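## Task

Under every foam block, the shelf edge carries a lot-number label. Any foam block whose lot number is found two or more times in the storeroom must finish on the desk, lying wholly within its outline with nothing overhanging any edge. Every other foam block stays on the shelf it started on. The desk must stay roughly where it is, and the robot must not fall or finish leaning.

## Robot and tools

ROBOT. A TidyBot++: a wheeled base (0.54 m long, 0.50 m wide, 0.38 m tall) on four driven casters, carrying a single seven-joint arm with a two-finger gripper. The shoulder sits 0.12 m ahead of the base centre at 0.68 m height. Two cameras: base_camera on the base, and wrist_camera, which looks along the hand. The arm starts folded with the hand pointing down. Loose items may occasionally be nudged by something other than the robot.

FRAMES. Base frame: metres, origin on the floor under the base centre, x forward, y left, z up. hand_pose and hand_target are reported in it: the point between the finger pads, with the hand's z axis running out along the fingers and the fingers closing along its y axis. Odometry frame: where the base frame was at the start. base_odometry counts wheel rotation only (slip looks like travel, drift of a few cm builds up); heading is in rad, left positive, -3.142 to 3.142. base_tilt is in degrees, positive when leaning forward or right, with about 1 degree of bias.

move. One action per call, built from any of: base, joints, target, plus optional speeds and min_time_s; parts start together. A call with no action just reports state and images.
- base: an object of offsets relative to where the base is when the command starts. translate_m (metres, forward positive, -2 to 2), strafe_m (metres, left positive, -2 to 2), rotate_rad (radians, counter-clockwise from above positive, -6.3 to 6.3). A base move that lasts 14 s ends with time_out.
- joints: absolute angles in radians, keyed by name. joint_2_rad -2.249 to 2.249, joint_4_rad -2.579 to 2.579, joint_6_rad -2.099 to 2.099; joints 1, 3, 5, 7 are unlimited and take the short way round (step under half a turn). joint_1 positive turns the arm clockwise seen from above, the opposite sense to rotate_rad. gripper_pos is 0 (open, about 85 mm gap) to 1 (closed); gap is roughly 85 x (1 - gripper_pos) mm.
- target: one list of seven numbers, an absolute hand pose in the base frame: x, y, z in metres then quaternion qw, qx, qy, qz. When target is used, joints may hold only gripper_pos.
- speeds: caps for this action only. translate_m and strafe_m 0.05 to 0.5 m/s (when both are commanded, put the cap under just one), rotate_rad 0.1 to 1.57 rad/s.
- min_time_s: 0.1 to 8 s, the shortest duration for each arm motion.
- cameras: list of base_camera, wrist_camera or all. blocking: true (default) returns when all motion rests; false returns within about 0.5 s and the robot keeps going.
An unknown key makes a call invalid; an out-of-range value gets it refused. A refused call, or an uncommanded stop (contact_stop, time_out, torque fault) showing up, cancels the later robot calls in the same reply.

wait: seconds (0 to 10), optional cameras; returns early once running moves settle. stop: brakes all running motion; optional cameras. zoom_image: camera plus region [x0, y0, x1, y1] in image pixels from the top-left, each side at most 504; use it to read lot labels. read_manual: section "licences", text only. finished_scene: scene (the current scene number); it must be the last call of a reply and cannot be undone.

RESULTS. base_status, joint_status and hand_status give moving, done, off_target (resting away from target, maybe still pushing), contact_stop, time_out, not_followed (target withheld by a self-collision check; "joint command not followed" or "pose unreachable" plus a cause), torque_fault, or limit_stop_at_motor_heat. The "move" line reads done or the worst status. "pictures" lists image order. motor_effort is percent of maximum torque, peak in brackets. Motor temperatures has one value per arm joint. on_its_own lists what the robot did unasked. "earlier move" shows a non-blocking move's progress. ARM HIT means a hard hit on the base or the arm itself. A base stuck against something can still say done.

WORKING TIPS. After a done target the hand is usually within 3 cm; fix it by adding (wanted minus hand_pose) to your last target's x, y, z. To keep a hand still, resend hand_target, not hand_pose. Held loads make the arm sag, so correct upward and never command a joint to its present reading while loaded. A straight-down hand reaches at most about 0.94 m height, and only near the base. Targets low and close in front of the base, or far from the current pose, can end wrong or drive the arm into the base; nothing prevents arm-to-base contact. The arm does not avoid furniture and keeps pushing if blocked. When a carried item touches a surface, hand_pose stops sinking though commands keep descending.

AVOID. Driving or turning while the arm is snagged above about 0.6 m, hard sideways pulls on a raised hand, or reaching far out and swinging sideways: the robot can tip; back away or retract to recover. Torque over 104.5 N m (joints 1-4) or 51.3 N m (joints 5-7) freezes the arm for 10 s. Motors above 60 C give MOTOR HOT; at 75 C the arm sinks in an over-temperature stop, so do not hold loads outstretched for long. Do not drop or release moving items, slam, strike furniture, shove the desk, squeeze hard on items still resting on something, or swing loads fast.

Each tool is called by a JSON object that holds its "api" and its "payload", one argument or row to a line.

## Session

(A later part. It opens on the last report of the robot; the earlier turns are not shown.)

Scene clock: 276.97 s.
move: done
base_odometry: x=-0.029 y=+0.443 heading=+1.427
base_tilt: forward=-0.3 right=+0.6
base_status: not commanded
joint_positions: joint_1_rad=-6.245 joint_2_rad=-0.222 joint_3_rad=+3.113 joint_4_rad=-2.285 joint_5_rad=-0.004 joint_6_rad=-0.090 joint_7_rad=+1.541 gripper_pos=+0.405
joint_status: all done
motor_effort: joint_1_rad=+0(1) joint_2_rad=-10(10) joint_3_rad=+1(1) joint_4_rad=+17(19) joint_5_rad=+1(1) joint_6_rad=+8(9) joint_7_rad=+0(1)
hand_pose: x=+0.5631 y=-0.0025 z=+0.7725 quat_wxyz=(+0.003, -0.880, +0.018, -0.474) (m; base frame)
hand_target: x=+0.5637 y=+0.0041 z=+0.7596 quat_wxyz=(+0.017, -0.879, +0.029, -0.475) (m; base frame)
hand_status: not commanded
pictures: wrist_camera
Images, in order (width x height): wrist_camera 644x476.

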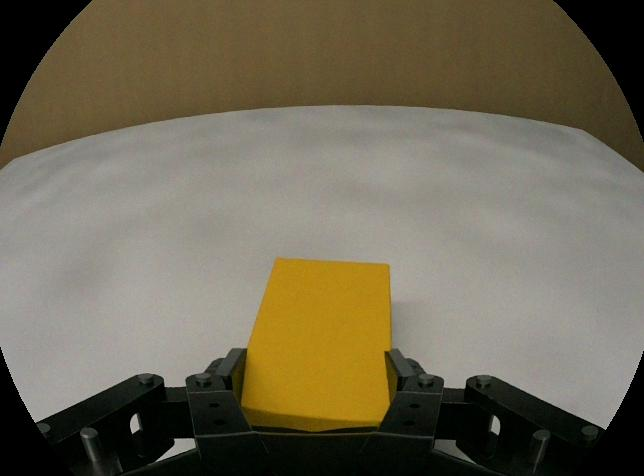

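{"api": "move", "payload": {
  "joints": {"joint_2_rad": -0.18, "joint_4_rad": -2.345, "joint_6_rad": 0.0}
}}

{"api": "move", "payload": {
  "joints": {"joint_2_rad": -0.165, "joint_4_rad": -2.365, "joint_6_rad": 0.03}
}}

Scene clock: 277.70 s.
move: done
base_odometry: x=-0.029 y=+0.443 heading=+1.427
base_tilt: forward=-0.3 right=+0.6
base_status: not commanded
joint_positions: joint_1_rad=-6.245 joint_2_rad=-0.212 joint_3_rad=+3.113 joint_4_rad=-2.302 joint_5_rad=-0.004 joint_6_rad=-0.052 joint_7_rad=+1.541 gripper_pos=+0.405
joint_status: all done
motor_effort: joint_1_rad=-1(1) joint_2_rad=-9(10) joint_3_rad=+1(1) joint_4_rad=+16(18) joint_5_rad=+1(1) joint_6_rad=+7(8) joint_7_rad=+0(0)
hand_pose: x=+0.5648 y=-0.0026 z=+0.7687 quat_wxyz=(+0.003, -0.878, +0.018, -0.479) (m; base frame)
hand_target: x=+0.5617 y=+0.0040 z=+0.7454 quat_wxyz=(+0.017, -0.883, +0.030, -0.469) (m; base frame)
hand_status: not commanded
pictures: none

Scene clock: 278.33 s.
move: done
base_odometry: x=-0.029 y=+0.443 heading=+1.427
base_tilt: forward=-0.3 right=+0.6
base_status: not commanded
joint_positions: joint_1_rad=-6.245 joint_2_rad=-0.210 joint_3_rad=+3.113 joint_4_rad=-2.317 joint_5_rad=-0.004 joint_6_rad=-0.019 joint_7_rad=+1.541 gripper_pos=+0.405
joint_status: all done
motor_effort: joint_1_rad=+0(1) joint_2_rad=-5(8) joint_3_rad=+0(1) joint_4_rad=+15(16) joint_5_rad=+1(1) joint_6_rad=+7(7) joint_7_rad=+0(0)
hand_pose: x=+0.5656 y=-0.0025 z=+0.7681 quat_wxyz=(+0.003, -0.874, +0.018, -0.486) (m; base frame)
hand_target: x=+0.5608 y=+0.0039 z=+0.7362 quat_wxyz=(+0.017, -0.884, +0.030, -0.467) (m; base frame)
hand_status: not commanded
pictures: none

Contact. Release and withdraw.

{"api": "move", "payload": {
  "joints": {"joint_2_rad": -0.2, "joint_4_rad": -2.34, "joint_6_rad": -0.01}
}}

{"api": "move", "payload": {
  "joints": {"gripper_pos": 0.0}
}}

{"api": "move", "payload": {
  "joints": {"joint_2_rad": -0.4, "joint_4_rad": -2.15, "joint_6_rad": -0.42},
  "cameras": ["wrist_camera"]
}}

{"api": "move", "payload": {
  "base": {"translate_m": -0.35},
  "joints": {"joint_2_rad": -0.9, "joint_4_rad": -2.42, "joint_6_rad": -0.25},
  "cameras": ["wrist_camera"]
}}

Scene clock: 279.23 s.
move: done
base_odometry: x=-0.029 y=+0.443 heading=+1.427
base_tilt: forward=-0.3 right=+0.6
base_status: not commanded
joint_positions: joint_1_rad=-6.245 joint_2_rad=-0.212 joint_3_rad=+3.113 joint_4_rad=-2.317 joint_5_rad=-0.004 joint_6_rad=-0.019 joint_7_rad=+1.541 gripper_pos=+0.405
joint_status: all done
motor_effort: joint_1_rad=-1(1) joint_2_rad=-9(9) joint_3_rad=+0(1) joint_4_rad=+16(17) joint_5_rad=+1(1) joint_6_rad=+8(8) joint_7_rad=+0(0)
hand_pose: x=+0.5654 y=-0.0025 z=+0.7689 quat_wxyz=(+0.003, -0.873, +0.018, -0.487) (m; base frame)
hand_target: x=+0.5604 y=+0.0040 z=+0.7543 quat_wxyz=(+0.017, -0.879, +0.029, -0.475) (m; base frame)
hand_status: not commanded
pictures: none

Scene clock: 280.13 s.
move: done
base_odometry: x=-0.029 y=+0.443 heading=+1.427
base_tilt: forward=-0.3 right=+0.6
base_status: not commanded
joint_positions: joint_1_rad=-6.245 joint_2_rad=-0.212 joint_3_rad=+3.113 joint_4_rad=-2.317 joint_5_rad=-0.004 joint_6_rad=-0.019 joint_7_rad=+1.541 gripper_pos=+0.000
joint_status: all done
motor_effort: joint_1_rad=-1(1) joint_2_rad=-9(10) joint_3_rad=+1(1) joint_4_rad=+17(18) joint_5_rad=+1(1) joint_6_rad=+8(8) joint_7_rad=+0(1)
hand_pose: x=+0.5654 y=-0.0025 z=+0.7689 quat_wxyz=(+0.003, -0.873, +0.018, -0.487) (m; base frame)
hand_target: x=+0.5604 y=+0.0040 z=+0.7543 quat_wxyz=(+0.017, -0.879, +0.029, -0.475) (m; base frame)
hand_status: not commanded
pictures: none

Scene clock: 281.67 s.
move: done
base_odometry: x=-0.029 y=+0.443 heading=+1.427
base_tilt: forward=-0.3 right=+0.6
base_status: not commanded
joint_positions: joint_1_rad=-6.245 joint_2_rad=-0.394 joint_3_rad=+3.113 joint_4_rad=-2.172 joint_5_rad=-0.004 joint_6_rad=-0.362 joint_7_rad=+1.541 gripper_pos=+0.000
joint_status: all done
motor_effort: joint_1_rad=+0(1) joint_2_rad=-6(11) joint_3_rad=+1(1) joint_4_rad=+18(19) joint_5_rad=+1(1) joint_6_rad=+8(9) joint_7_rad=+0(1)
hand_pose: x=+0.5270 y=-0.0011 z=+0.8376 quat_wxyz=(+0.001, -0.877, +0.017, -0.480) (m; base frame)
hand_target: x=+0.5212 y=+0.0050 z=+0.8375 quat_wxyz=(+0.014, -0.884, +0.029, -0.467) (m; base frame)
hand_status: not commanded
pictures: wrist_camera
Images, in order (width x height): wrist_camera 644x476.

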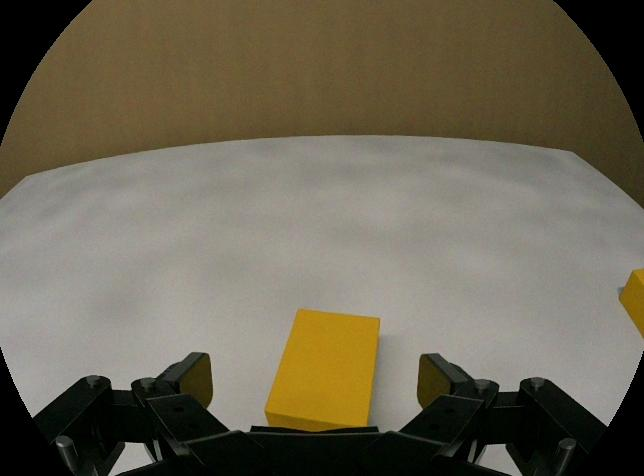

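Scene clock: 283.80 s.
move: done
base_odometry: x=-0.080 y=+0.097 heading=+1.426
base_tilt: forward=-0.4 right=+0.6
base_status: done
joint_positions: joint_1_rad=-6.246 joint_2_rad=-0.890 joint_3_rad=+3.113 joint_4_rad=-2.376 joint_5_rad=-0.004 joint_6_rad=-0.317 joint_7_rad=+1.541 gripper_pos=+0.000
joint_status: all done
motor_effort: joint_1_rad=+0(1) joint_2_rad=+6(9) joint_3_rad=+1(2) joint_4_rad=+19(20) joint_5_rad=+1(1) joint_6_rad=+9(10) joint_7_rad=+0(1)
hand_pose: x=+0.4081 y=+0.0012 z=+0.9012 quat_wxyz=(-0.004, -0.784, +0.013, -0.621) (m; base frame)
hand_target: x=+0.4084 y=+0.0051 z=+0.8973 quat_wxyz=(+0.014, -0.774, +0.024, -0.633) (m; base frame)
hand_status: not commanded
pictures: wrist_camera
Images, in order (width x height): wrist_camera 644x476.

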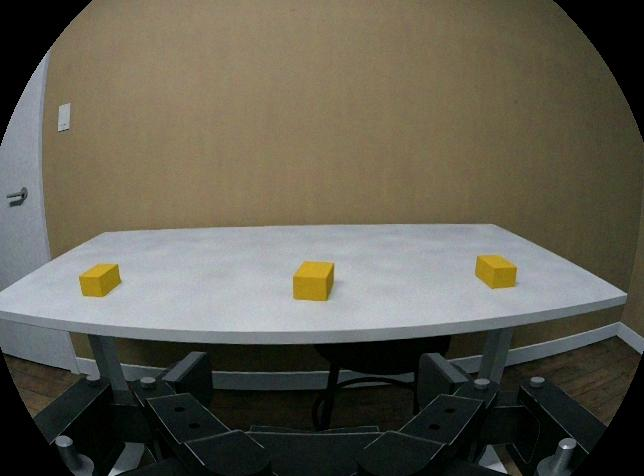

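{"api": "finished_scene", "payload": {
  "scene": 2
}}

The scene is finished: the task was done.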